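# Clamp the cardboard blanks upright using the ball lever

## Task

Bring every cardboard blank between the clamp's two pads so that each stands on edge and sits squarely aligned, then close the clamp on the stack by working its ball-topped lever.

## Robot and tools

ROBOT. Two arms share a table. left_arm carries a five-finger left hand and right_arm a five-finger right hand. The left hand is the mirror image of the right. Calibrated base positions in the scene frame are left_arm (+0.038, +0.289, +0.017) m and right_arm (-0.002, -0.296, +0.011) m, each turned very slightly about z. A two-camera stand is fixed behind the arms. The cameras are cam_high and cam_low, each 896x504. Loose objects may occasionally be nudged by outside pushes.

FRAME. The scene frame has its origin at table-top height, halfway between the nominal bases. +x points out over the table, +z points up, and left_arm is on the +y side. Image left and right do not match these names. Positions are in metres and orientations are wxyz quaternions, all in this frame. Printed values can be a few cm off, more so at long reach.

HAND POINT. Each arm reports a hand point about 0.05 m in front of the palm and 0.15 m from the wrist flange along the fingers. Its axes are: +z along the straight fingers, +y out of the palm, and +x across the palm. On the right hand +x points away from the thumb; on the left hand it points toward the thumb. Straight fingertips reach 0.06 to 0.07 m past the point and lie about 0.06 m behind it along -y. A wrist bracket on the little-finger side sticks out up to 0.10 m across the palm and can strike things. With the thumb turned in front of the palm, the hand can enclose objects about 0.035 to 0.065 m thick, or a handle as thin as about 0.025 m.

ROW LAYOUT. Both motion tools use one row of 28 numbers, each from -1 to 1, covering both arms even if only one moves. Positions 1-6 are left_arm dx, dy, dz, rx, ry, rz. Positions 7-14 are the left hand: thumb_turn, thumb_bend, index, middle, ring, little, force_limit, speed. Positions 15-28 repeat the same fourteen for right_arm.

POSE NUMBERS. The six pose numbers are an offset, not an absolute pose. They are measured from that arm's Hand target as it stood when the action or move began, along scene-frame axes. A value of 1.0 means 0.6 m for translation or 180 degrees for rotation. rx, ry, rz form a single rotation vector, and the turn is about the Hand target's position. Within one action, every row counts from the same starting pose, not from the row before it. Each new call starts from the updated Hand target, so repeating the same offset moves the arm further. Sending all six as 0 re-asks for the current Hand target. Each control step limits the commanded orientation to within 40 degrees of the measured one. A hand often settles 1 to 5 cm short, mostly low, because of friction and weight. If so, send the missing distance as a new offset. To end a push against something, command a target back past the hand point.

HAND NUMBERS. The six motor numbers are absolute targets, not offsets: -1 is open or straight, +1 is closed. A thumb_turn of +1 puts the thumb in front of the palm, opposite the fingers. force_limit maps linearly from about 0 N at -1 to 10 N at +1, or 15 N for the two thumb motors. speed rises from almost zero at -1 to full speed at +0.48 and stays full above that. A full stroke at full speed takes 0.49 s. For a gentle grip, use speed -0.94 or lower. No value means 'no change'. To leave a hand alone, resend the eight numbers of its last executed row; if none has been executed yet, send hand_measured plus hand_force_limit and hand_speed. To squeeze harder, raise force_limit and send a target more closed than hand_measured. To loosen, send a target more open than hand_measured.

TOOLS.
- execute_actions(actions, cameras): actions is a list of actions, and each action is up to 15 rows at one row per 1/30 s. A shorter action holds its last row until 15 steps have passed. An empty list returns images; otherwise images come only if cameras requests them. cameras takes names, ["all"], or [].
- move(target, speed, blend, blocking, cameras): drives each hand point in a straight line toward one row, or through a list of up to 15 rows. All rows are offsets from the same starting Hand targets, not from one another. speed is the top path speed in m/s, from 0.002 to 4.3, default 0.25; rotation is limited to twice that value in rad/s. blend in m rounds corners; 0 means stop at each target. blocking=false returns after about 0.5 s while the motion continues. Paths do not avoid obstacles or the other arm, and all paths stop after 10 s. Avoid routes that pass near an arm's own base. The extra 'move:' line reports the ending: done (within 10 mm and 2 degrees), off_target, moving, held, or fault. It also lists limits: paced means the sent pose was clipped, held means steps were withheld. done does not mean nothing was touched.
- wait(seconds from 0 to 10): lets time run while the last commands are held.
- stop(): brakes a running move.
- zoom_image(camera cam_high or cam_low, region [x0, y0, x1, y1] in pixels, at most 504 by 504): gives a closer view of that camera's latest image.
- show_instructions(): shows the reference pages.
- finished_scene(scene 1): ends the scene permanently.

RESULTS. Each result gives every arm's end_effector_position, end_effector_quat_wxyz, Hand target, joint positions, velocities and torques, and motor temperatures. For the hands it gives hand_measured, hand_stopped_by (moving, target, force, stalled, fault), hand_load_n (positive when the finger is pushed open), hand_force_limit and hand_speed. These six-value lists use the row's motor order. A grip that slips shows only as hand_load_n falling toward 0. MOTOR HOT appears at 85 °C. At 100 °C the arm collapses with an OVER-TEMPERATURE FAULT for 30 to 60 s or more. Holding loads, reaching far out, or pushing toward unreachable poses heats the motors.

AVOID. Knocking anything off the table or leaving it off the table fails the task. Contact or pressure between the two arms or hands can fail it too. So does any arm stop. Move slowly near contact, because faster motion and targets set farther past the contact press harder. The final clamped state must hold once the robot lets go.

Each tool is called after "Request:" as a command line: name --argument value for each argument, lists and objects as JSON in quotes; but a table of rows of numbers goes row by row, as --pt "numbers of a row", without its own name.

Reference images:

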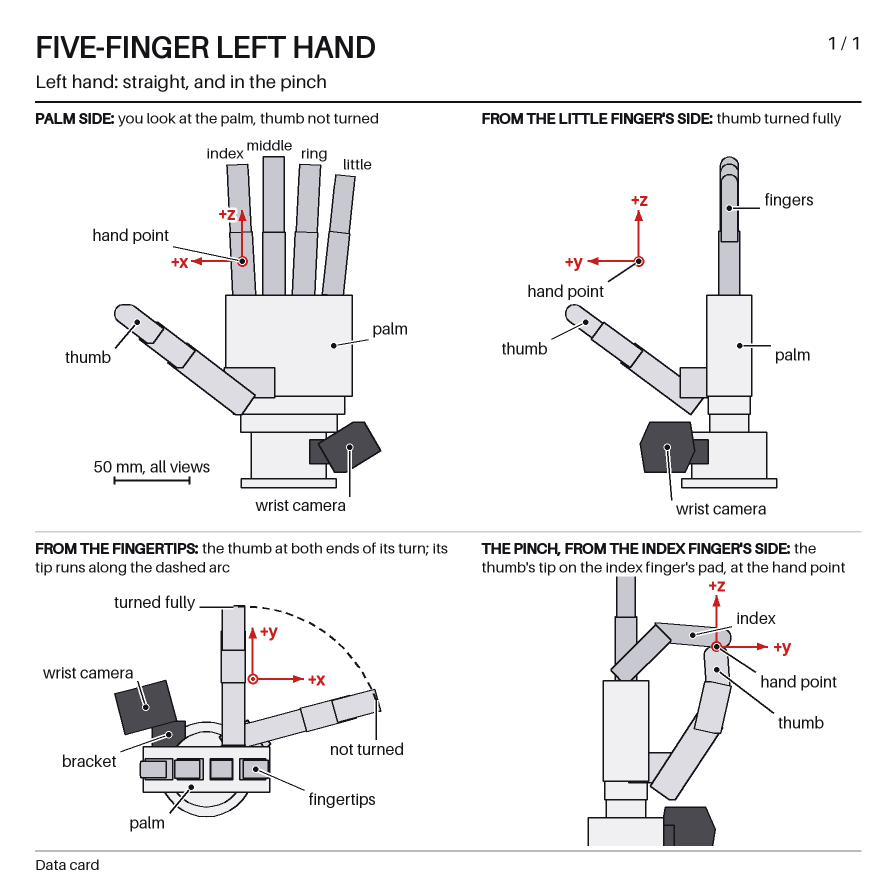

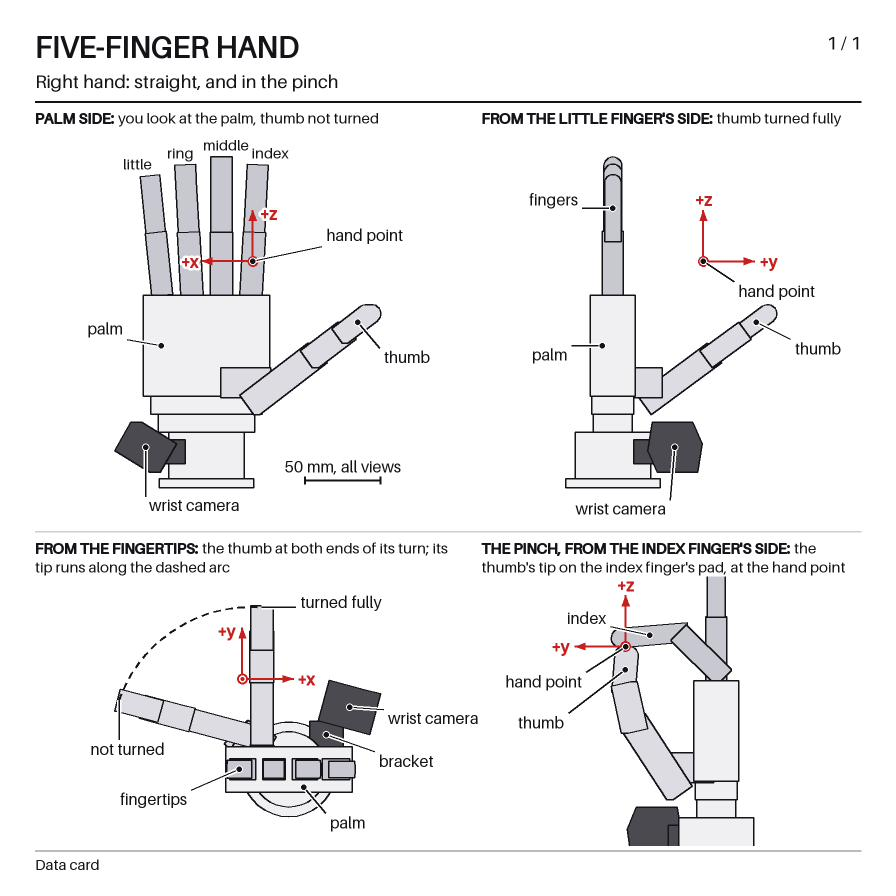

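## Session

Request:
execute_actions --actions '[]'

Scene clock: 0.00 s.
left_arm: end_effector_position=(+0.4070, -0.0123, +0.3924) hand_measured=(-1.000, -1.000, -1.000, -1.000, -1.000, -1.000) hand_load_n=(+0.0, +0.0, +0.0, +0.0, +0.0, +0.0) hand_stopped_by=(target, target, target, target, target, target) hand_force_limit=0.00 hand_speed=-0.80 end_effector_quat_wxyz=(+0.514, -0.347, +0.693, -0.367) | right_arm: end_effector_position=(+0.6555, -0.0452, +0.1620) hand_measured=(-1.000, -1.000, -1.000, -1.000, -1.000, -1.000) hand_load_n=(+0.0, +0.0, +0.0, +0.0, +0.0, +0.0) hand_stopped_by=(target, target, target, target, target, target) hand_force_limit=0.00 hand_speed=-0.80 end_effector_quat_wxyz=(+0.277, -0.434, +0.856, +0.038)
Joint positions: left_arm=[-0.924 1.027 1.057 -0.316 -0.776 0.283] | right_arm=[0.247 1.903 1.659 -0.794 -0.205 0.905]
Joint velocities: within noise
Joint torques (N m): no reading
Motor temperatures (°C): left_arm=[26 29 23 24 25 22] | right_arm=[27 21 26 25 28 24]
Heat: left arm: hottest shoulder 29 °C; right arm: hottest wrist yaw 28 °C.
Hand target: left_arm +0.4091, -0.0154, +0.4080; +0.516, -0.350, +0.684, -0.379 | right_arm +0.6631, -0.0435, +0.1713; +0.288, -0.434, +0.853, +0.035

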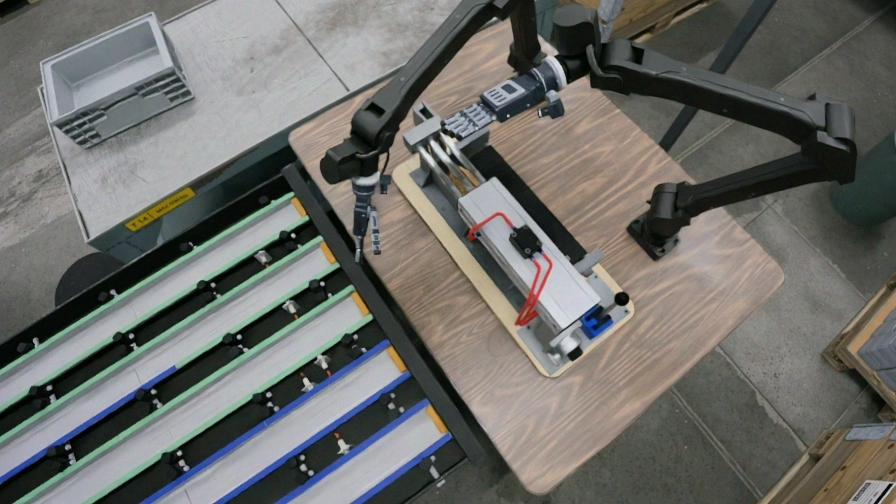

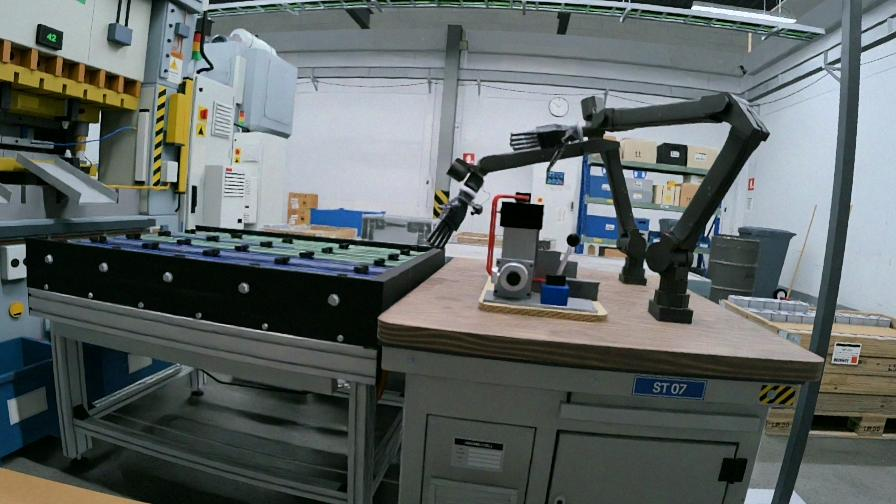

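Request:
zoom_image --camera "cam_high" --region '[380, 80, 660, 400]'

Request:
zoom_image --camera "cam_low" --region '[420, 160, 640, 340]'

Request:
zoom_image --camera "cam_high" --region '[380, 90, 540, 240]'

Scaled by 1.575 from the camera's 896x504 image, which has a finer 1280x720 frame.

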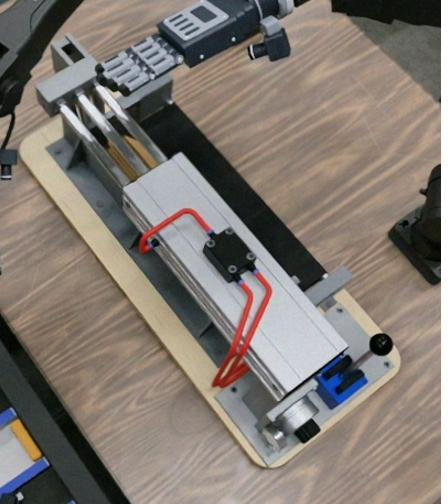

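Scaled by 2.291 from the camera's 896x504 image, which has a finer 1280x720 frame.

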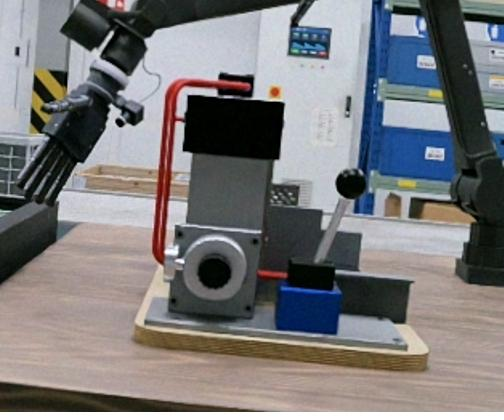

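Scaled by 3.150 from the camera's 896x504 image, which has a finer 1280x720 frame.

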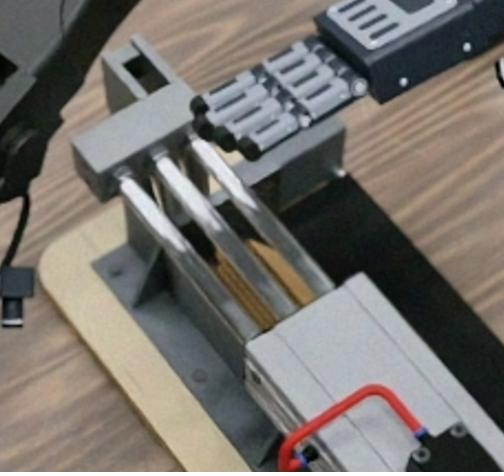

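Request:
move --target '[0, 0.45, 0.05, 0,0,0, -1,-1,-1,-1,-1,-1,0,-0.8, 0,0,0,0,0,0, -1,-1,-1,-1,-1,-1,0,-0.8]' --cameras '["all"]'

Scene clock: 2.73 s.
left_arm: end_effector_position=(+0.4076, +0.2504, +0.4437) hand_measured=(-1.000, -1.000, -1.000, -1.000, -1.000, -1.000) hand_load_n=(+0.0, +0.0, +0.0, +0.0, +0.0, +0.5) hand_stopped_by=(target, target, target, target, target, target) hand_force_limit=0.00 hand_speed=-0.80 end_effector_quat_wxyz=(+0.519, -0.348, +0.679, -0.387) | right_arm: end_effector_position=(+0.6555, -0.0452, +0.1620) hand_measured=(-1.000, -1.000, -1.000, -1.000, -1.000, -1.000) hand_load_n=(+0.0, +0.0, +0.0, +0.0, +0.0, +0.0) hand_stopped_by=(target, target, target, target, target, target) hand_force_limit=0.00 hand_speed=-0.80 end_effector_quat_wxyz=(+0.277, -0.434, +0.856, +0.038)
Joint positions: left_arm=[-0.008 0.64 0.976 -0.502 0.128 0.479] | right_arm=[0.247 1.903 1.659 -0.794 -0.205 0.905]
Joint torques (N m): left_arm=[2.08 -0.15 9.26 1.85 0.33 0.01] | right_arm=[-0.5 -15.62 10.3 1.03 -0.17 0.09]
Heat: left arm: hottest shoulder 29 °C; right arm: hottest wrist yaw 28 °C.
Hand target: left_arm +0.4091, +0.2547, +0.4379; +0.516, -0.350, +0.684, -0.379 | right_arm +0.6631, -0.0435, +0.1713; +0.288, -0.434, +0.853, +0.035
Off the commanded pose: left_arm 0.007 m, 1 deg | right_arm 0.012 m, 1 deg.
move: off_target (right_arm)

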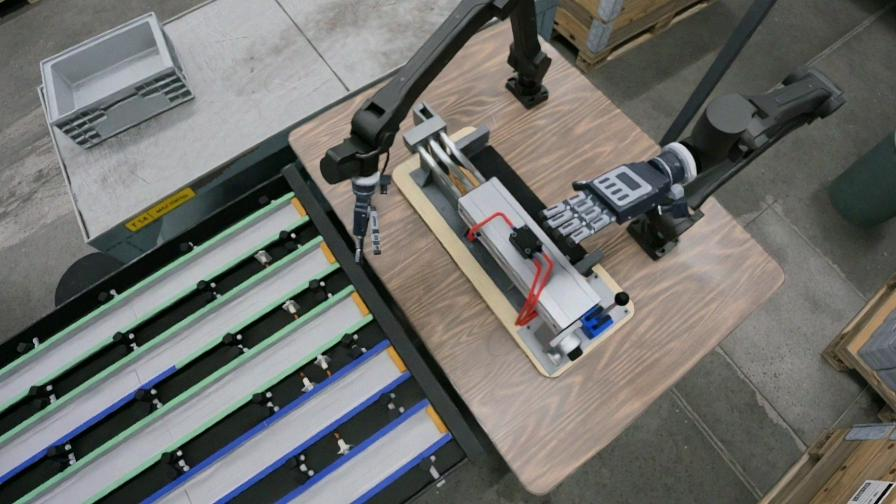

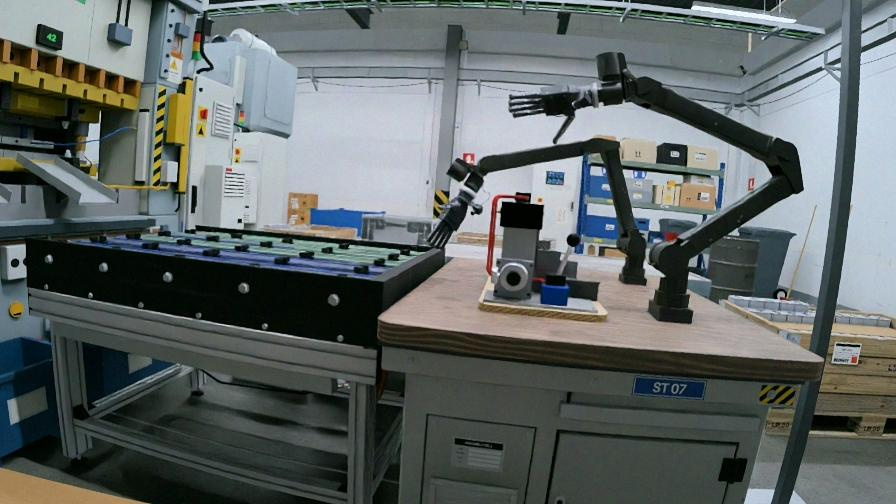

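Request:
zoom_image --camera "cam_high" --region '[385, 90, 515, 220]'

Request:
zoom_image --camera "cam_high" --region '[500, 200, 660, 380]'

Request:
zoom_image --camera "cam_low" --region '[470, 180, 620, 330]'

Scaled by 3.877 from the camera's 896x504 image, which has a finer 1280x720 frame.

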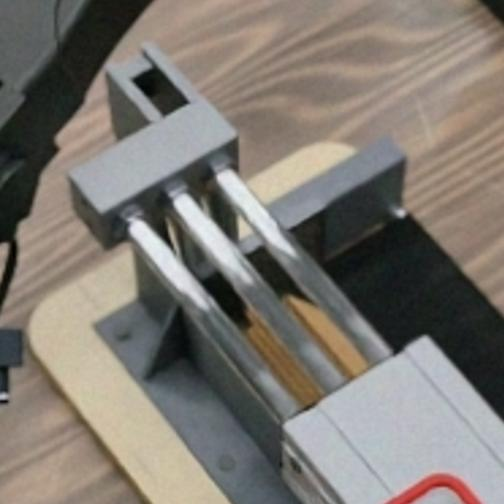

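Scaled by 2.800 from the camera's 896x504 image, which has a finer 1280x720 frame.

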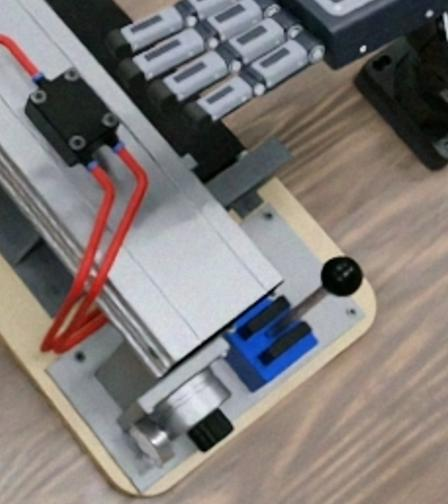

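Scaled by 3.360 from the camera's 896x504 image, which has a finer 1280x720 frame.

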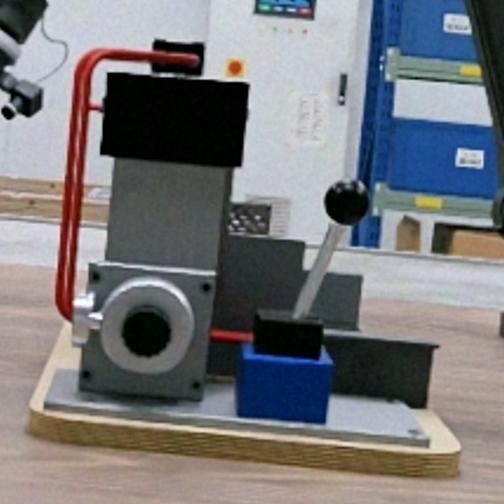

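Request:
move --target '[-0.2, 0.5, 0.1, 0,0,0, -1,-1,-1,-1,-1,-1,0,-0.8, -0.25,-0.75,0.35,0,0,0, -1,-1,-1,-1,-1,-1,0,-0.8]' --cameras '["all"]'

Scene clock: 7.30 s.
left_arm: end_effector_position=(+0.2885, +0.5484, +0.4769) hand_measured=(-1.000, -1.000, -1.000, -1.000, -1.000, -1.000) hand_load_n=(+0.0, +0.0, +0.0, +0.0, +0.0, +0.0) hand_stopped_by=(target, target, target, target, target, target) hand_force_limit=0.00 hand_speed=-0.80 end_effector_quat_wxyz=(+0.505, -0.365, +0.676, -0.393) | right_arm: end_effector_position=(+0.5051, -0.4931, +0.3740) hand_measured=(-1.000, -1.000, -1.000, -1.000, -1.000, -1.000) hand_load_n=(+0.0, +0.0, +0.0, +0.0, +0.0, +0.0) hand_stopped_by=(target, target, target, target, target, target) hand_force_limit=0.00 hand_speed=-0.80 end_effector_quat_wxyz=(+0.283, -0.425, +0.859, +0.042)
Joint positions: left_arm=[1.35 1.104 1.449 -1.489 1.371 1.55] | right_arm=[-0.582 1.783 2.063 -1.63 -0.541 0.101]
Joint torques (N m): left_arm=[1.44 -4.95 12.74 0.54 1 0.03] | right_arm=[0.21 -12.45 11.7 0.13 -0.51 0.01]
Heat: left arm: hottest shoulder 29 °C; right arm: hottest elbow 28 °C.
Hand target: left_arm +0.2891, +0.5546, +0.4979; +0.516, -0.350, +0.684, -0.379 | right_arm +0.5130, -0.4935, +0.3813; +0.288, -0.434, +0.853, +0.035
Off the commanded pose: left_arm 0.022 m, 3 deg | right_arm 0.011 m, 2 deg.
move: off_target (left_arm, right_arm)

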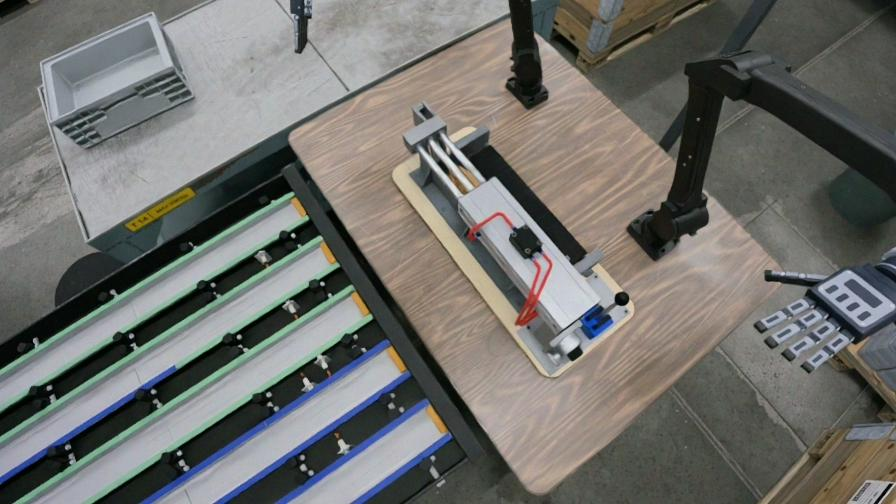

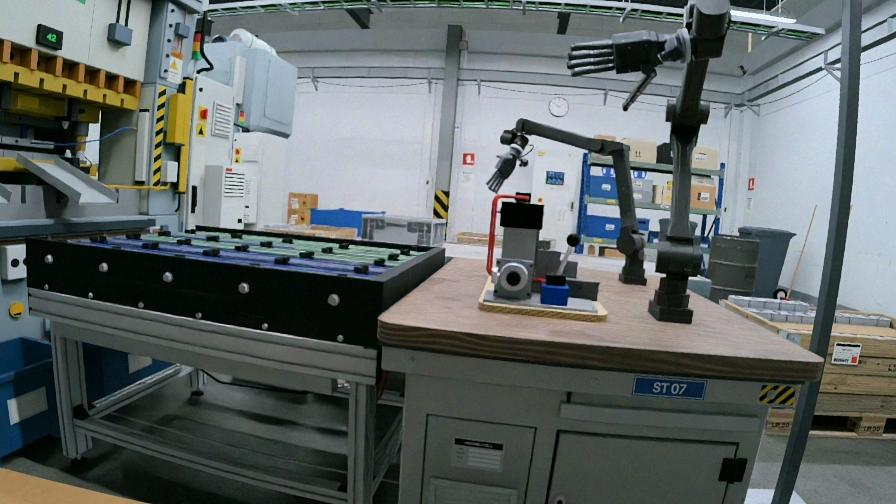

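Request:
zoom_image --camera "cam_high" --region '[380, 90, 520, 230]'

Request:
zoom_image --camera "cam_high" --region '[440, 130, 640, 330]'

Request:
zoom_image --camera "cam_low" --region '[510, 180, 610, 280]'

Request:
zoom_image --camera "cam_low" --region '[520, 240, 610, 320]'

Request:
zoom_image --camera "cam_high" --region '[410, 110, 490, 190]'

Scaled by 3.600 from the camera's 896x504 image, which has a finer 1280x720 frame.

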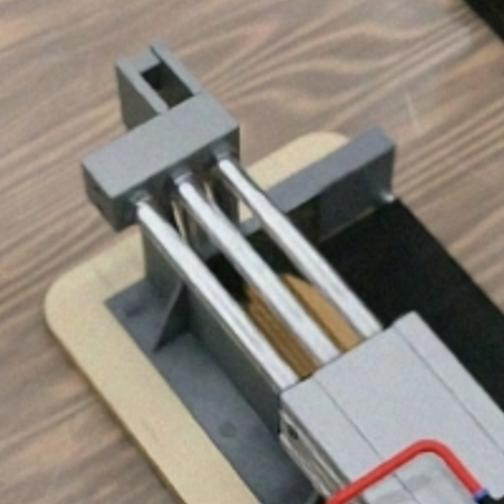

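Scaled by 2.520 from the camera's 896x504 image, which has a finer 1280x720 frame.

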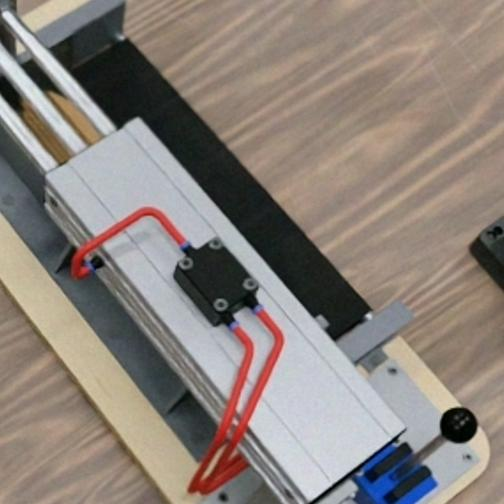

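Scaled by 5.040 from the camera's 896x504 image, which has a finer 1280x720 frame.

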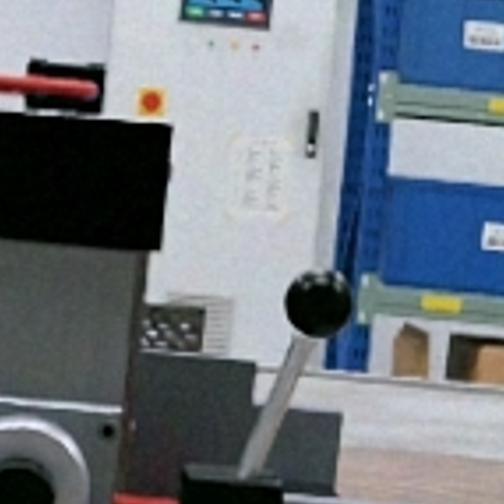

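Scaled by 5.600 from the camera's 896x504 image, which has a finer 1280x720 frame.

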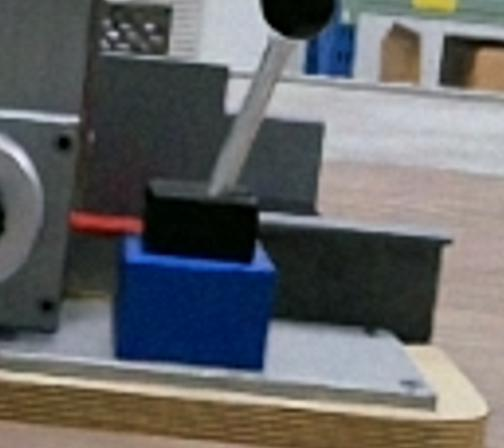

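Scaled by 6.300 from the camera's 896x504 image, which has a finer 1280x720 frame.

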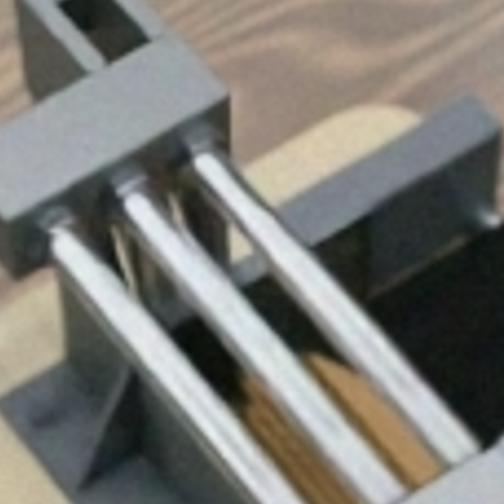

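Request:
zoom_image --camera "cam_high" --region '[560, 230, 640, 310]'

Request:
zoom_image --camera "cam_high" --region '[450, 120, 530, 200]'

Request:
zoom_image --camera "cam_high" --region '[390, 90, 450, 150]'

Request:
zoom_image --camera "cam_high" --region '[430, 150, 480, 200]'

Scaled by 6.300 from the camera's 896x504 image, which has a finer 1280x720 frame.

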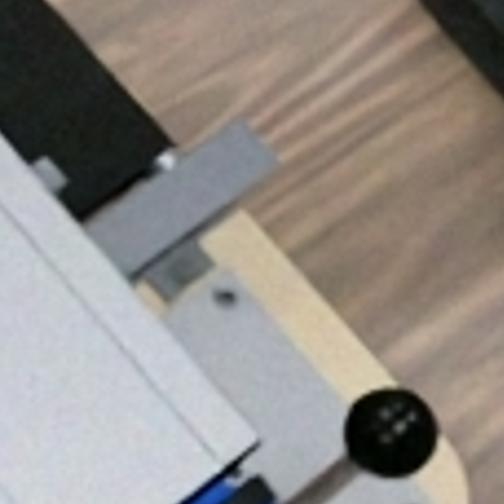

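Scaled by 6.300 from the camera's 896x504 image, which has a finer 1280x720 frame.

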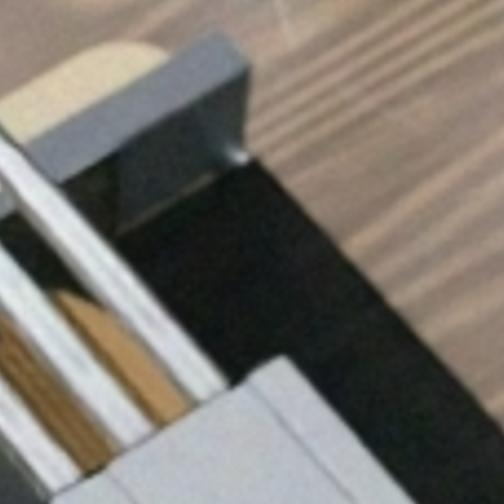

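Scaled by 8.400 from the camera's 896x504 image, which has a finer 1280x720 frame.

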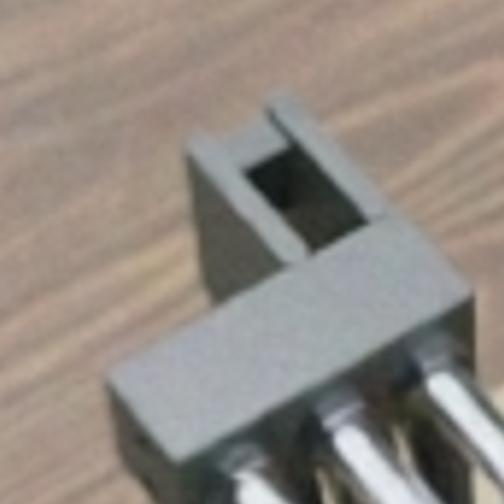

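Scaled by 10.080 from the camera's 896x504 image, which has a finer 1280x720 frame.

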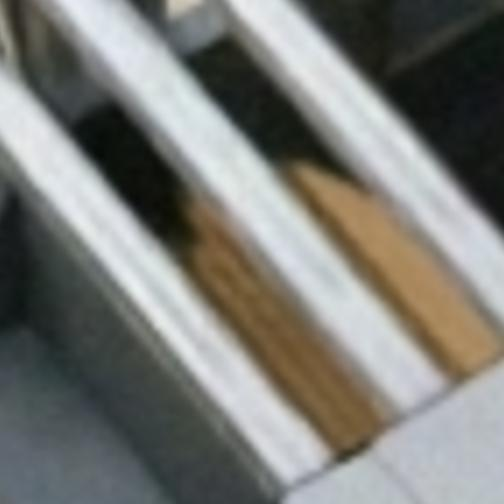

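Request:
zoom_image --camera "cam_low" --region '[520, 225, 580, 285]'

Request:
zoom_image --camera "cam_low" --region '[515, 260, 560, 305]'

Request:
zoom_image --camera "cam_low" --region '[470, 220, 530, 310]'

Scaled by 8.400 from the camera's 896x504 image, which has a finer 1280x720 frame.

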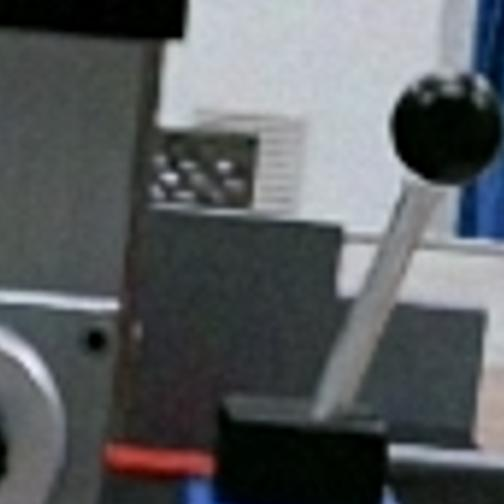

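Scaled by 11.200 from the camera's 896x504 image, which has a finer 1280x720 frame.

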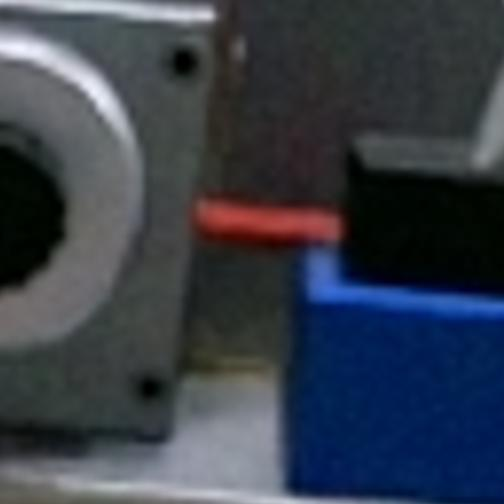

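Scaled by 5.600 from the camera's 896x504 image, which has a finer 1280x720 frame.

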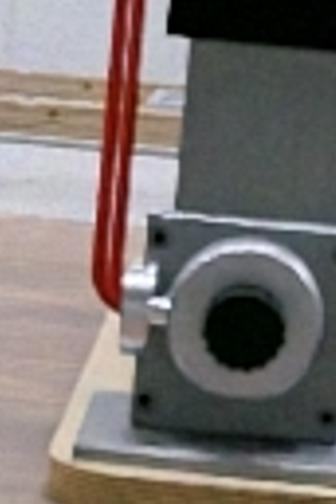

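Request:
zoom_image --camera "cam_high" --region '[270, 0, 330, 60]'

Request:
zoom_image --camera "cam_high" --region '[740, 250, 896, 400]'

Request:
zoom_image --camera "cam_high" --region '[490, 40, 570, 120]'

Request:
zoom_image --camera "cam_high" --region '[610, 180, 710, 280]'

Scaled by 8.400 from the camera's 896x504 image, which has a finer 1280x720 frame.

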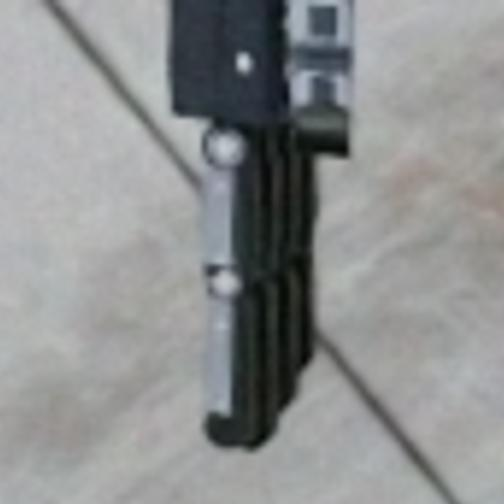

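Scaled by 3.231 from the camera's 896x504 image, which has a finer 1280x720 frame.

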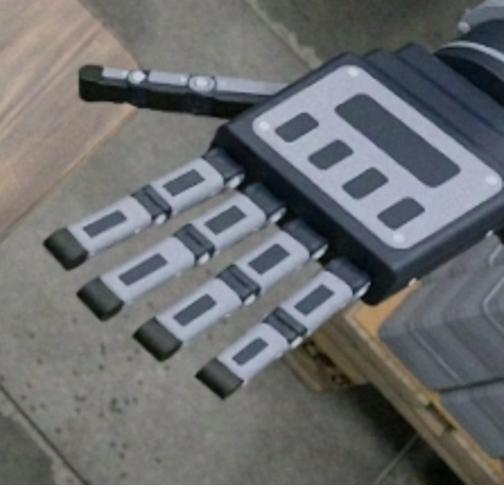

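Scaled by 6.300 from the camera's 896x504 image, which has a finer 1280x720 frame.

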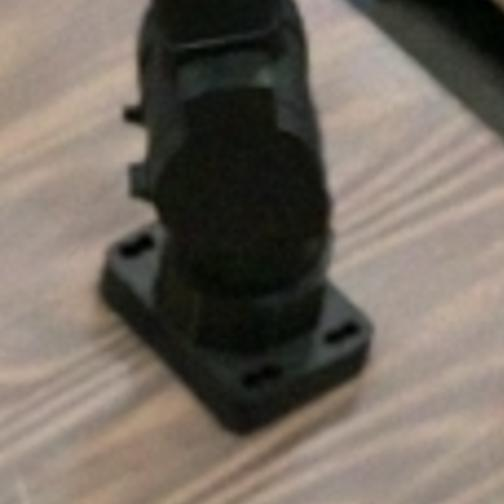

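Scaled by 5.040 from the camera's 896x504 image, which has a finer 1280x720 frame.

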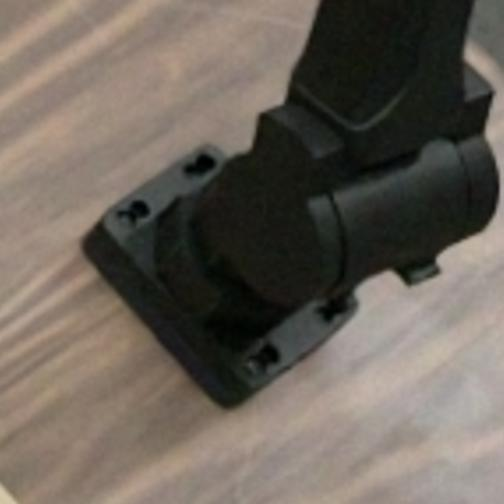

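Request:
zoom_image --camera "cam_high" --region '[570, 280, 650, 360]'

Request:
zoom_image --camera "cam_low" --region '[530, 220, 610, 320]'

Scaled by 6.300 from the camera's 896x504 image, which has a finer 1280x720 frame.

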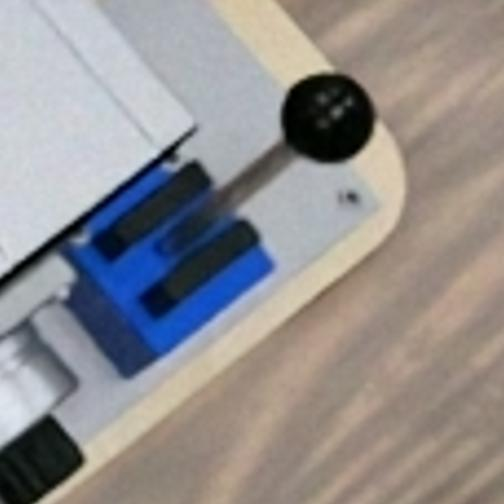

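Scaled by 5.040 from the camera's 896x504 image, which has a finer 1280x720 frame.

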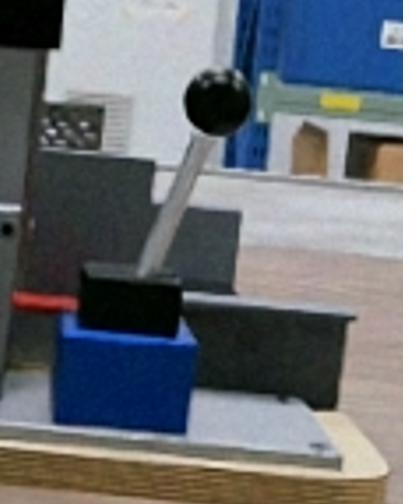

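Request:
zoom_image --camera "cam_high" --region '[442, 155, 482, 195]'

Request:
zoom_image --camera "cam_high" --region '[415, 120, 465, 170]'

Request:
zoom_image --camera "cam_high" --region '[500, 270, 600, 370]'

Request:
zoom_image --camera "cam_high" --region '[420, 180, 530, 290]'

Scaled by 12.600 from the camera's 896x504 image, which has a finer 1280x720 frame.

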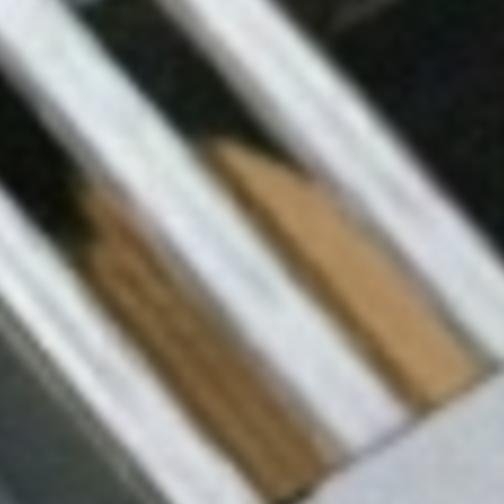

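Scaled by 10.080 from the camera's 896x504 image, which has a finer 1280x720 frame.

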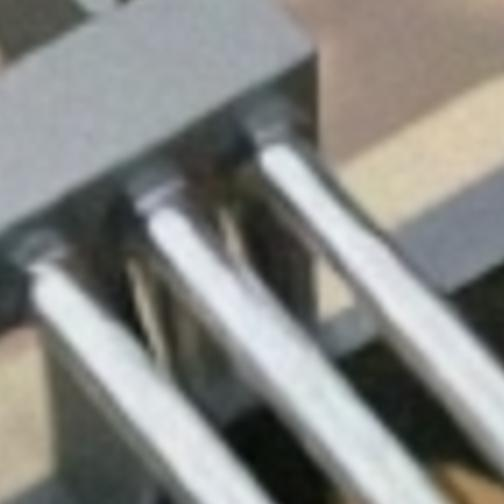

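Scaled by 5.040 from the camera's 896x504 image, which has a finer 1280x720 frame.

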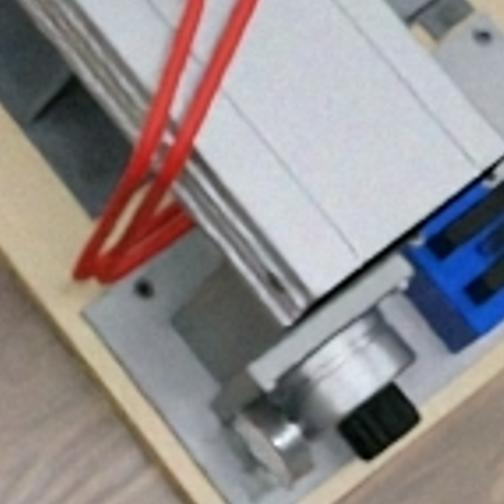

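Scaled by 4.582 from the camera's 896x504 image, which has a finer 1280x720 frame.

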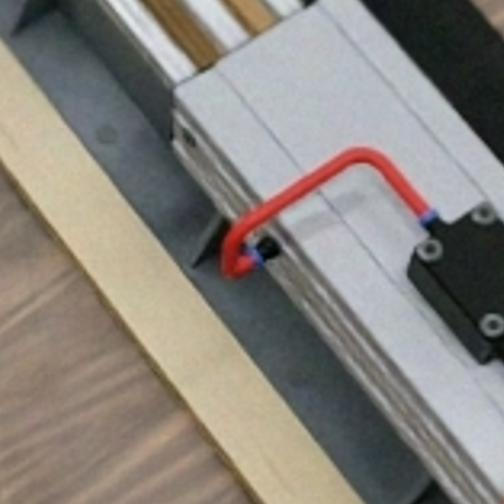

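Request:
move --pt "0 0 0 0 0 0 -1 -1 -1 -1 -1 -1 0 -0.8 -0.188 0.0725 -0.05 -0.2562 -0.357 0.0331 1 -0.5 -1 -1 -1 -1 0 0" --cameras '["all"]'

Scene clock: 26.83 s.
left_arm: end_effector_position=(+0.2885, +0.5484, +0.4769) hand_measured=(-1.000, -1.000, -1.000, -1.000, -1.000, -1.000) hand_load_n=(-0.5, +0.0, +0.0, +0.0, +0.0, +0.0) hand_stopped_by=(target, target, target, target, target, target) hand_force_limit=0.00 hand_speed=-0.80 end_effector_quat_wxyz=(+0.505, -0.365, +0.676, -0.393) | right_arm: end_effector_position=(+0.4020, -0.4478, +0.3462) hand_measured=(+1.000, -0.500, -1.000, -1.000, -1.000, -1.000) hand_load_n=(+0.0, +0.0, +0.0, +0.0, +0.0, +0.0) hand_stopped_by=(target, target, target, target, target, target) hand_force_limit=0.00 hand_speed=0.00 end_effector_quat_wxyz=(+0.499, -0.504, +0.504, -0.493)
Joint positions: left_arm=[1.35 1.104 1.449 -1.489 1.371 1.55] | right_arm=[-0.683 0.869 0.704 0.142 -0.72 -0.009]
Joint torques (N m): left_arm=[1.32 -5.66 12.38 0.81 1 -0.02] | right_arm=[-1.08 -3.84 9.09 2.06 -0.12 0.13]
Motor temperatures (°C): left_arm=[26 29 29 24 26 21] | right_arm=[27 22 31 25 28 23]
Heat: left arm: hottest shoulder 29 °C; right arm: hottest elbow 31 °C.
Hand target: left_arm +0.2889, +0.5536, +0.4972; +0.517, -0.351, +0.683, -0.378 (not the last commanded pose) | right_arm +0.4003, -0.4501, +0.3512; +0.500, -0.500, +0.500, -0.500
Off the commanded pose: left_arm 0.022 m, 3 deg | right_arm 0.006 m, 1 deg.
move: off_target (left_arm)

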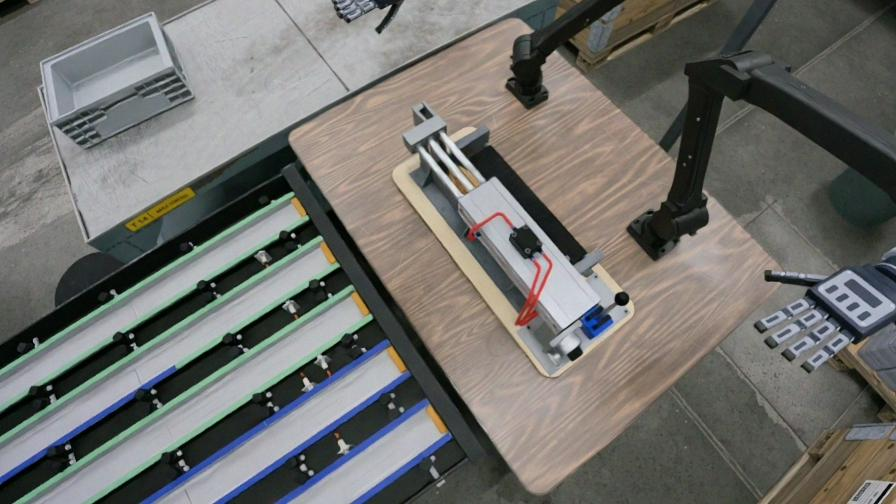

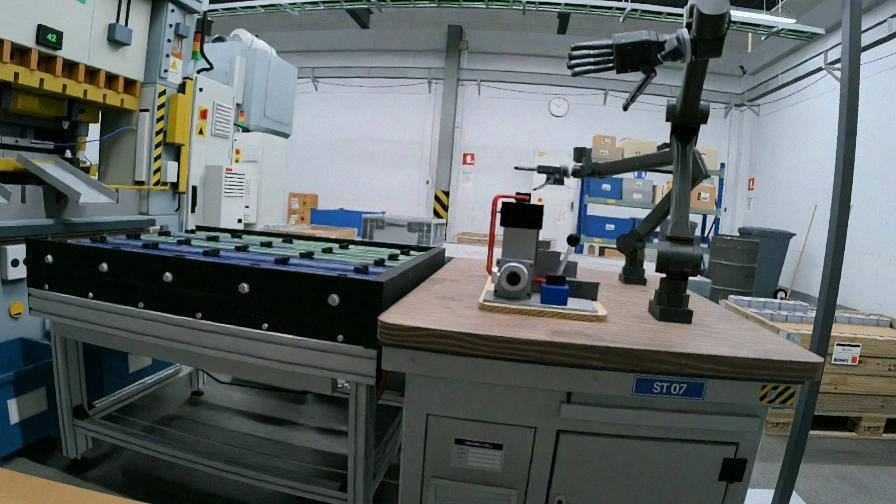

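Request:
move --pt "0 0 0 0 0 0 -1 -1 -1 -1 -1 -1 0 -0.8 0.083 0.25 0.165 0 0.25 0 -1 -1 -1 -1 -1 -1 0 0" --pt "0 0 0 0 0 0 -1 -1 -1 -1 -1 -1 0 -0.8 -0.034 0.725 0.115 0 0.25 0 -1 -1 -1 -1 -1 -1 0 0" --pt "0 0 0 0 0 0 -1 -1 -1 -1 -1 -1 0 -0.8 -0.334 0.725 -0.119 0 0.25 0 -1 -1 -1 -1 -1 -1 0 0" --blend '[0.05,0.05,0]' --cameras '["all"]'

Scene clock: 33.63 s.
left_arm: end_effector_position=(+0.2885, +0.5484, +0.4769) hand_measured=(-1.000, -1.000, -1.000, -1.000, -1.000, -1.000) hand_load_n=(-0.5, +0.0, +0.0, +0.0, -0.5, +0.0) hand_stopped_by=(target, target, target, target, target, target) hand_force_limit=0.00 hand_speed=-0.80 end_effector_quat_wxyz=(+0.505, -0.365, +0.676, -0.393) | right_arm: end_effector_position=(+0.2026, -0.0142, +0.2781) hand_measured=(-1.000, -1.000, -1.000, -1.000, -1.000, -1.000) hand_load_n=(+0.0, +0.0, +0.0, +0.0, +0.0, +0.0) hand_stopped_by=(target, target, target, target, target, target) hand_force_limit=0.00 hand_speed=0.00 end_effector_quat_wxyz=(-0.269, +0.653, -0.653, +0.271)
Joint positions: left_arm=[1.35 1.104 1.449 -1.489 1.371 1.55] | right_arm=[1.19 0.98 1.068 -1.282 0.705 1.019]
Joint torques (N m): left_arm=[1.61 -5.42 12.37 0.87 0.99 -0.05] | right_arm=[0.21 -4.37 8.72 0.35 0.6 0.17]
Heat: left arm: hottest elbow 30 °C; right arm: hottest elbow 32 °C.
Hand target: left_arm +0.2889, +0.5536, +0.4972; +0.517, -0.351, +0.683, -0.378 | right_arm +0.1998, -0.0150, +0.2799; -0.270, +0.653, -0.654, +0.271
Off the commanded pose: left_arm 0.021 m, 3 deg | right_arm 0.003 m, 0 deg.
move: off_target (left_arm)

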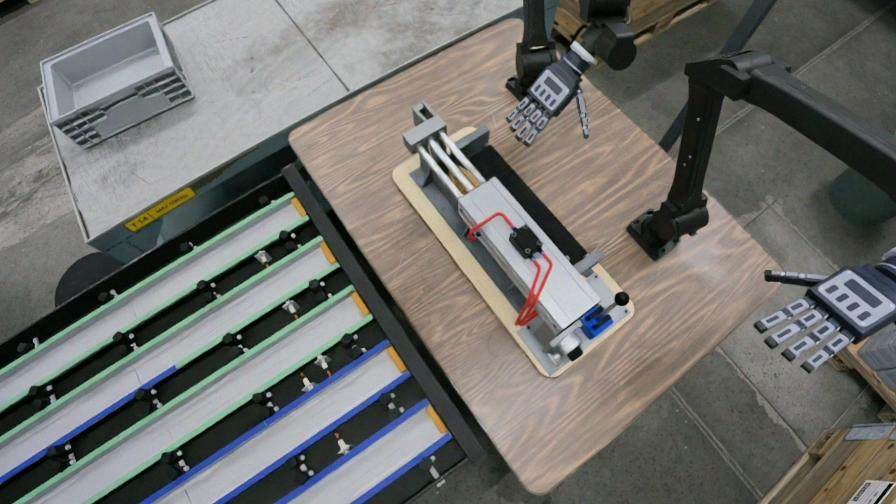

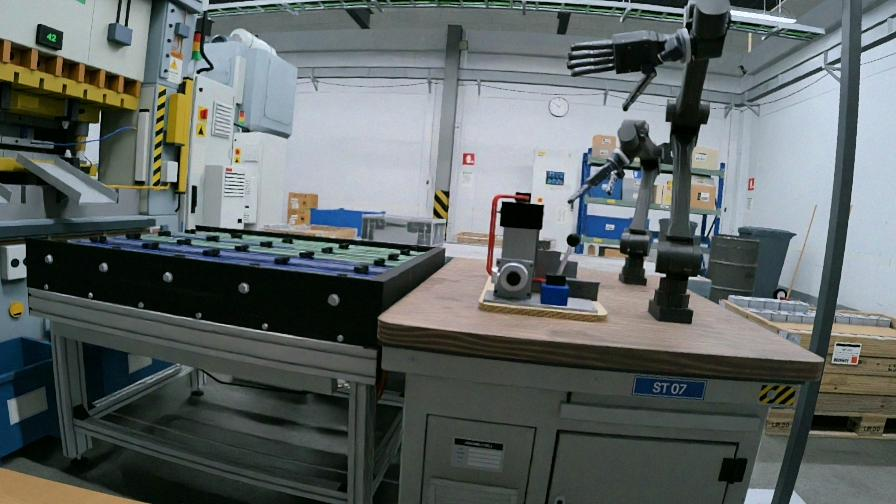

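Request:
zoom_image --camera "cam_high" --region '[495, 60, 605, 160]'

Request:
zoom_image --camera "cam_low" --region '[540, 110, 660, 230]'

Scaled by 4.582 from the camera's 896x504 image, which has a finer 1280x720 frame.

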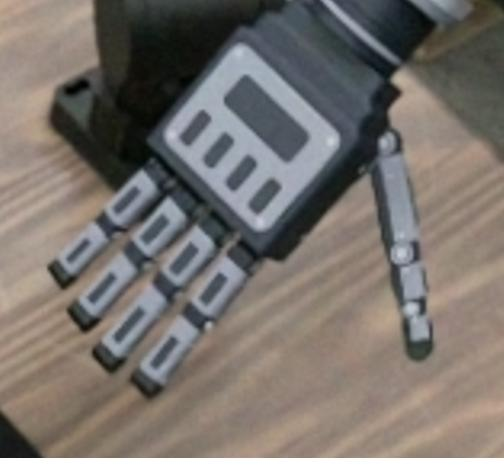

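Scaled by 4.200 from the camera's 896x504 image, which has a finer 1280x720 frame.

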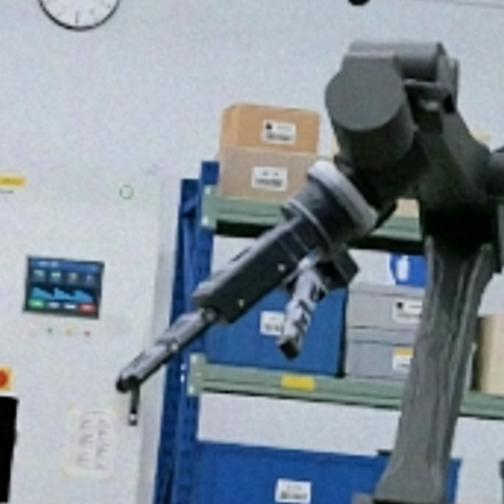

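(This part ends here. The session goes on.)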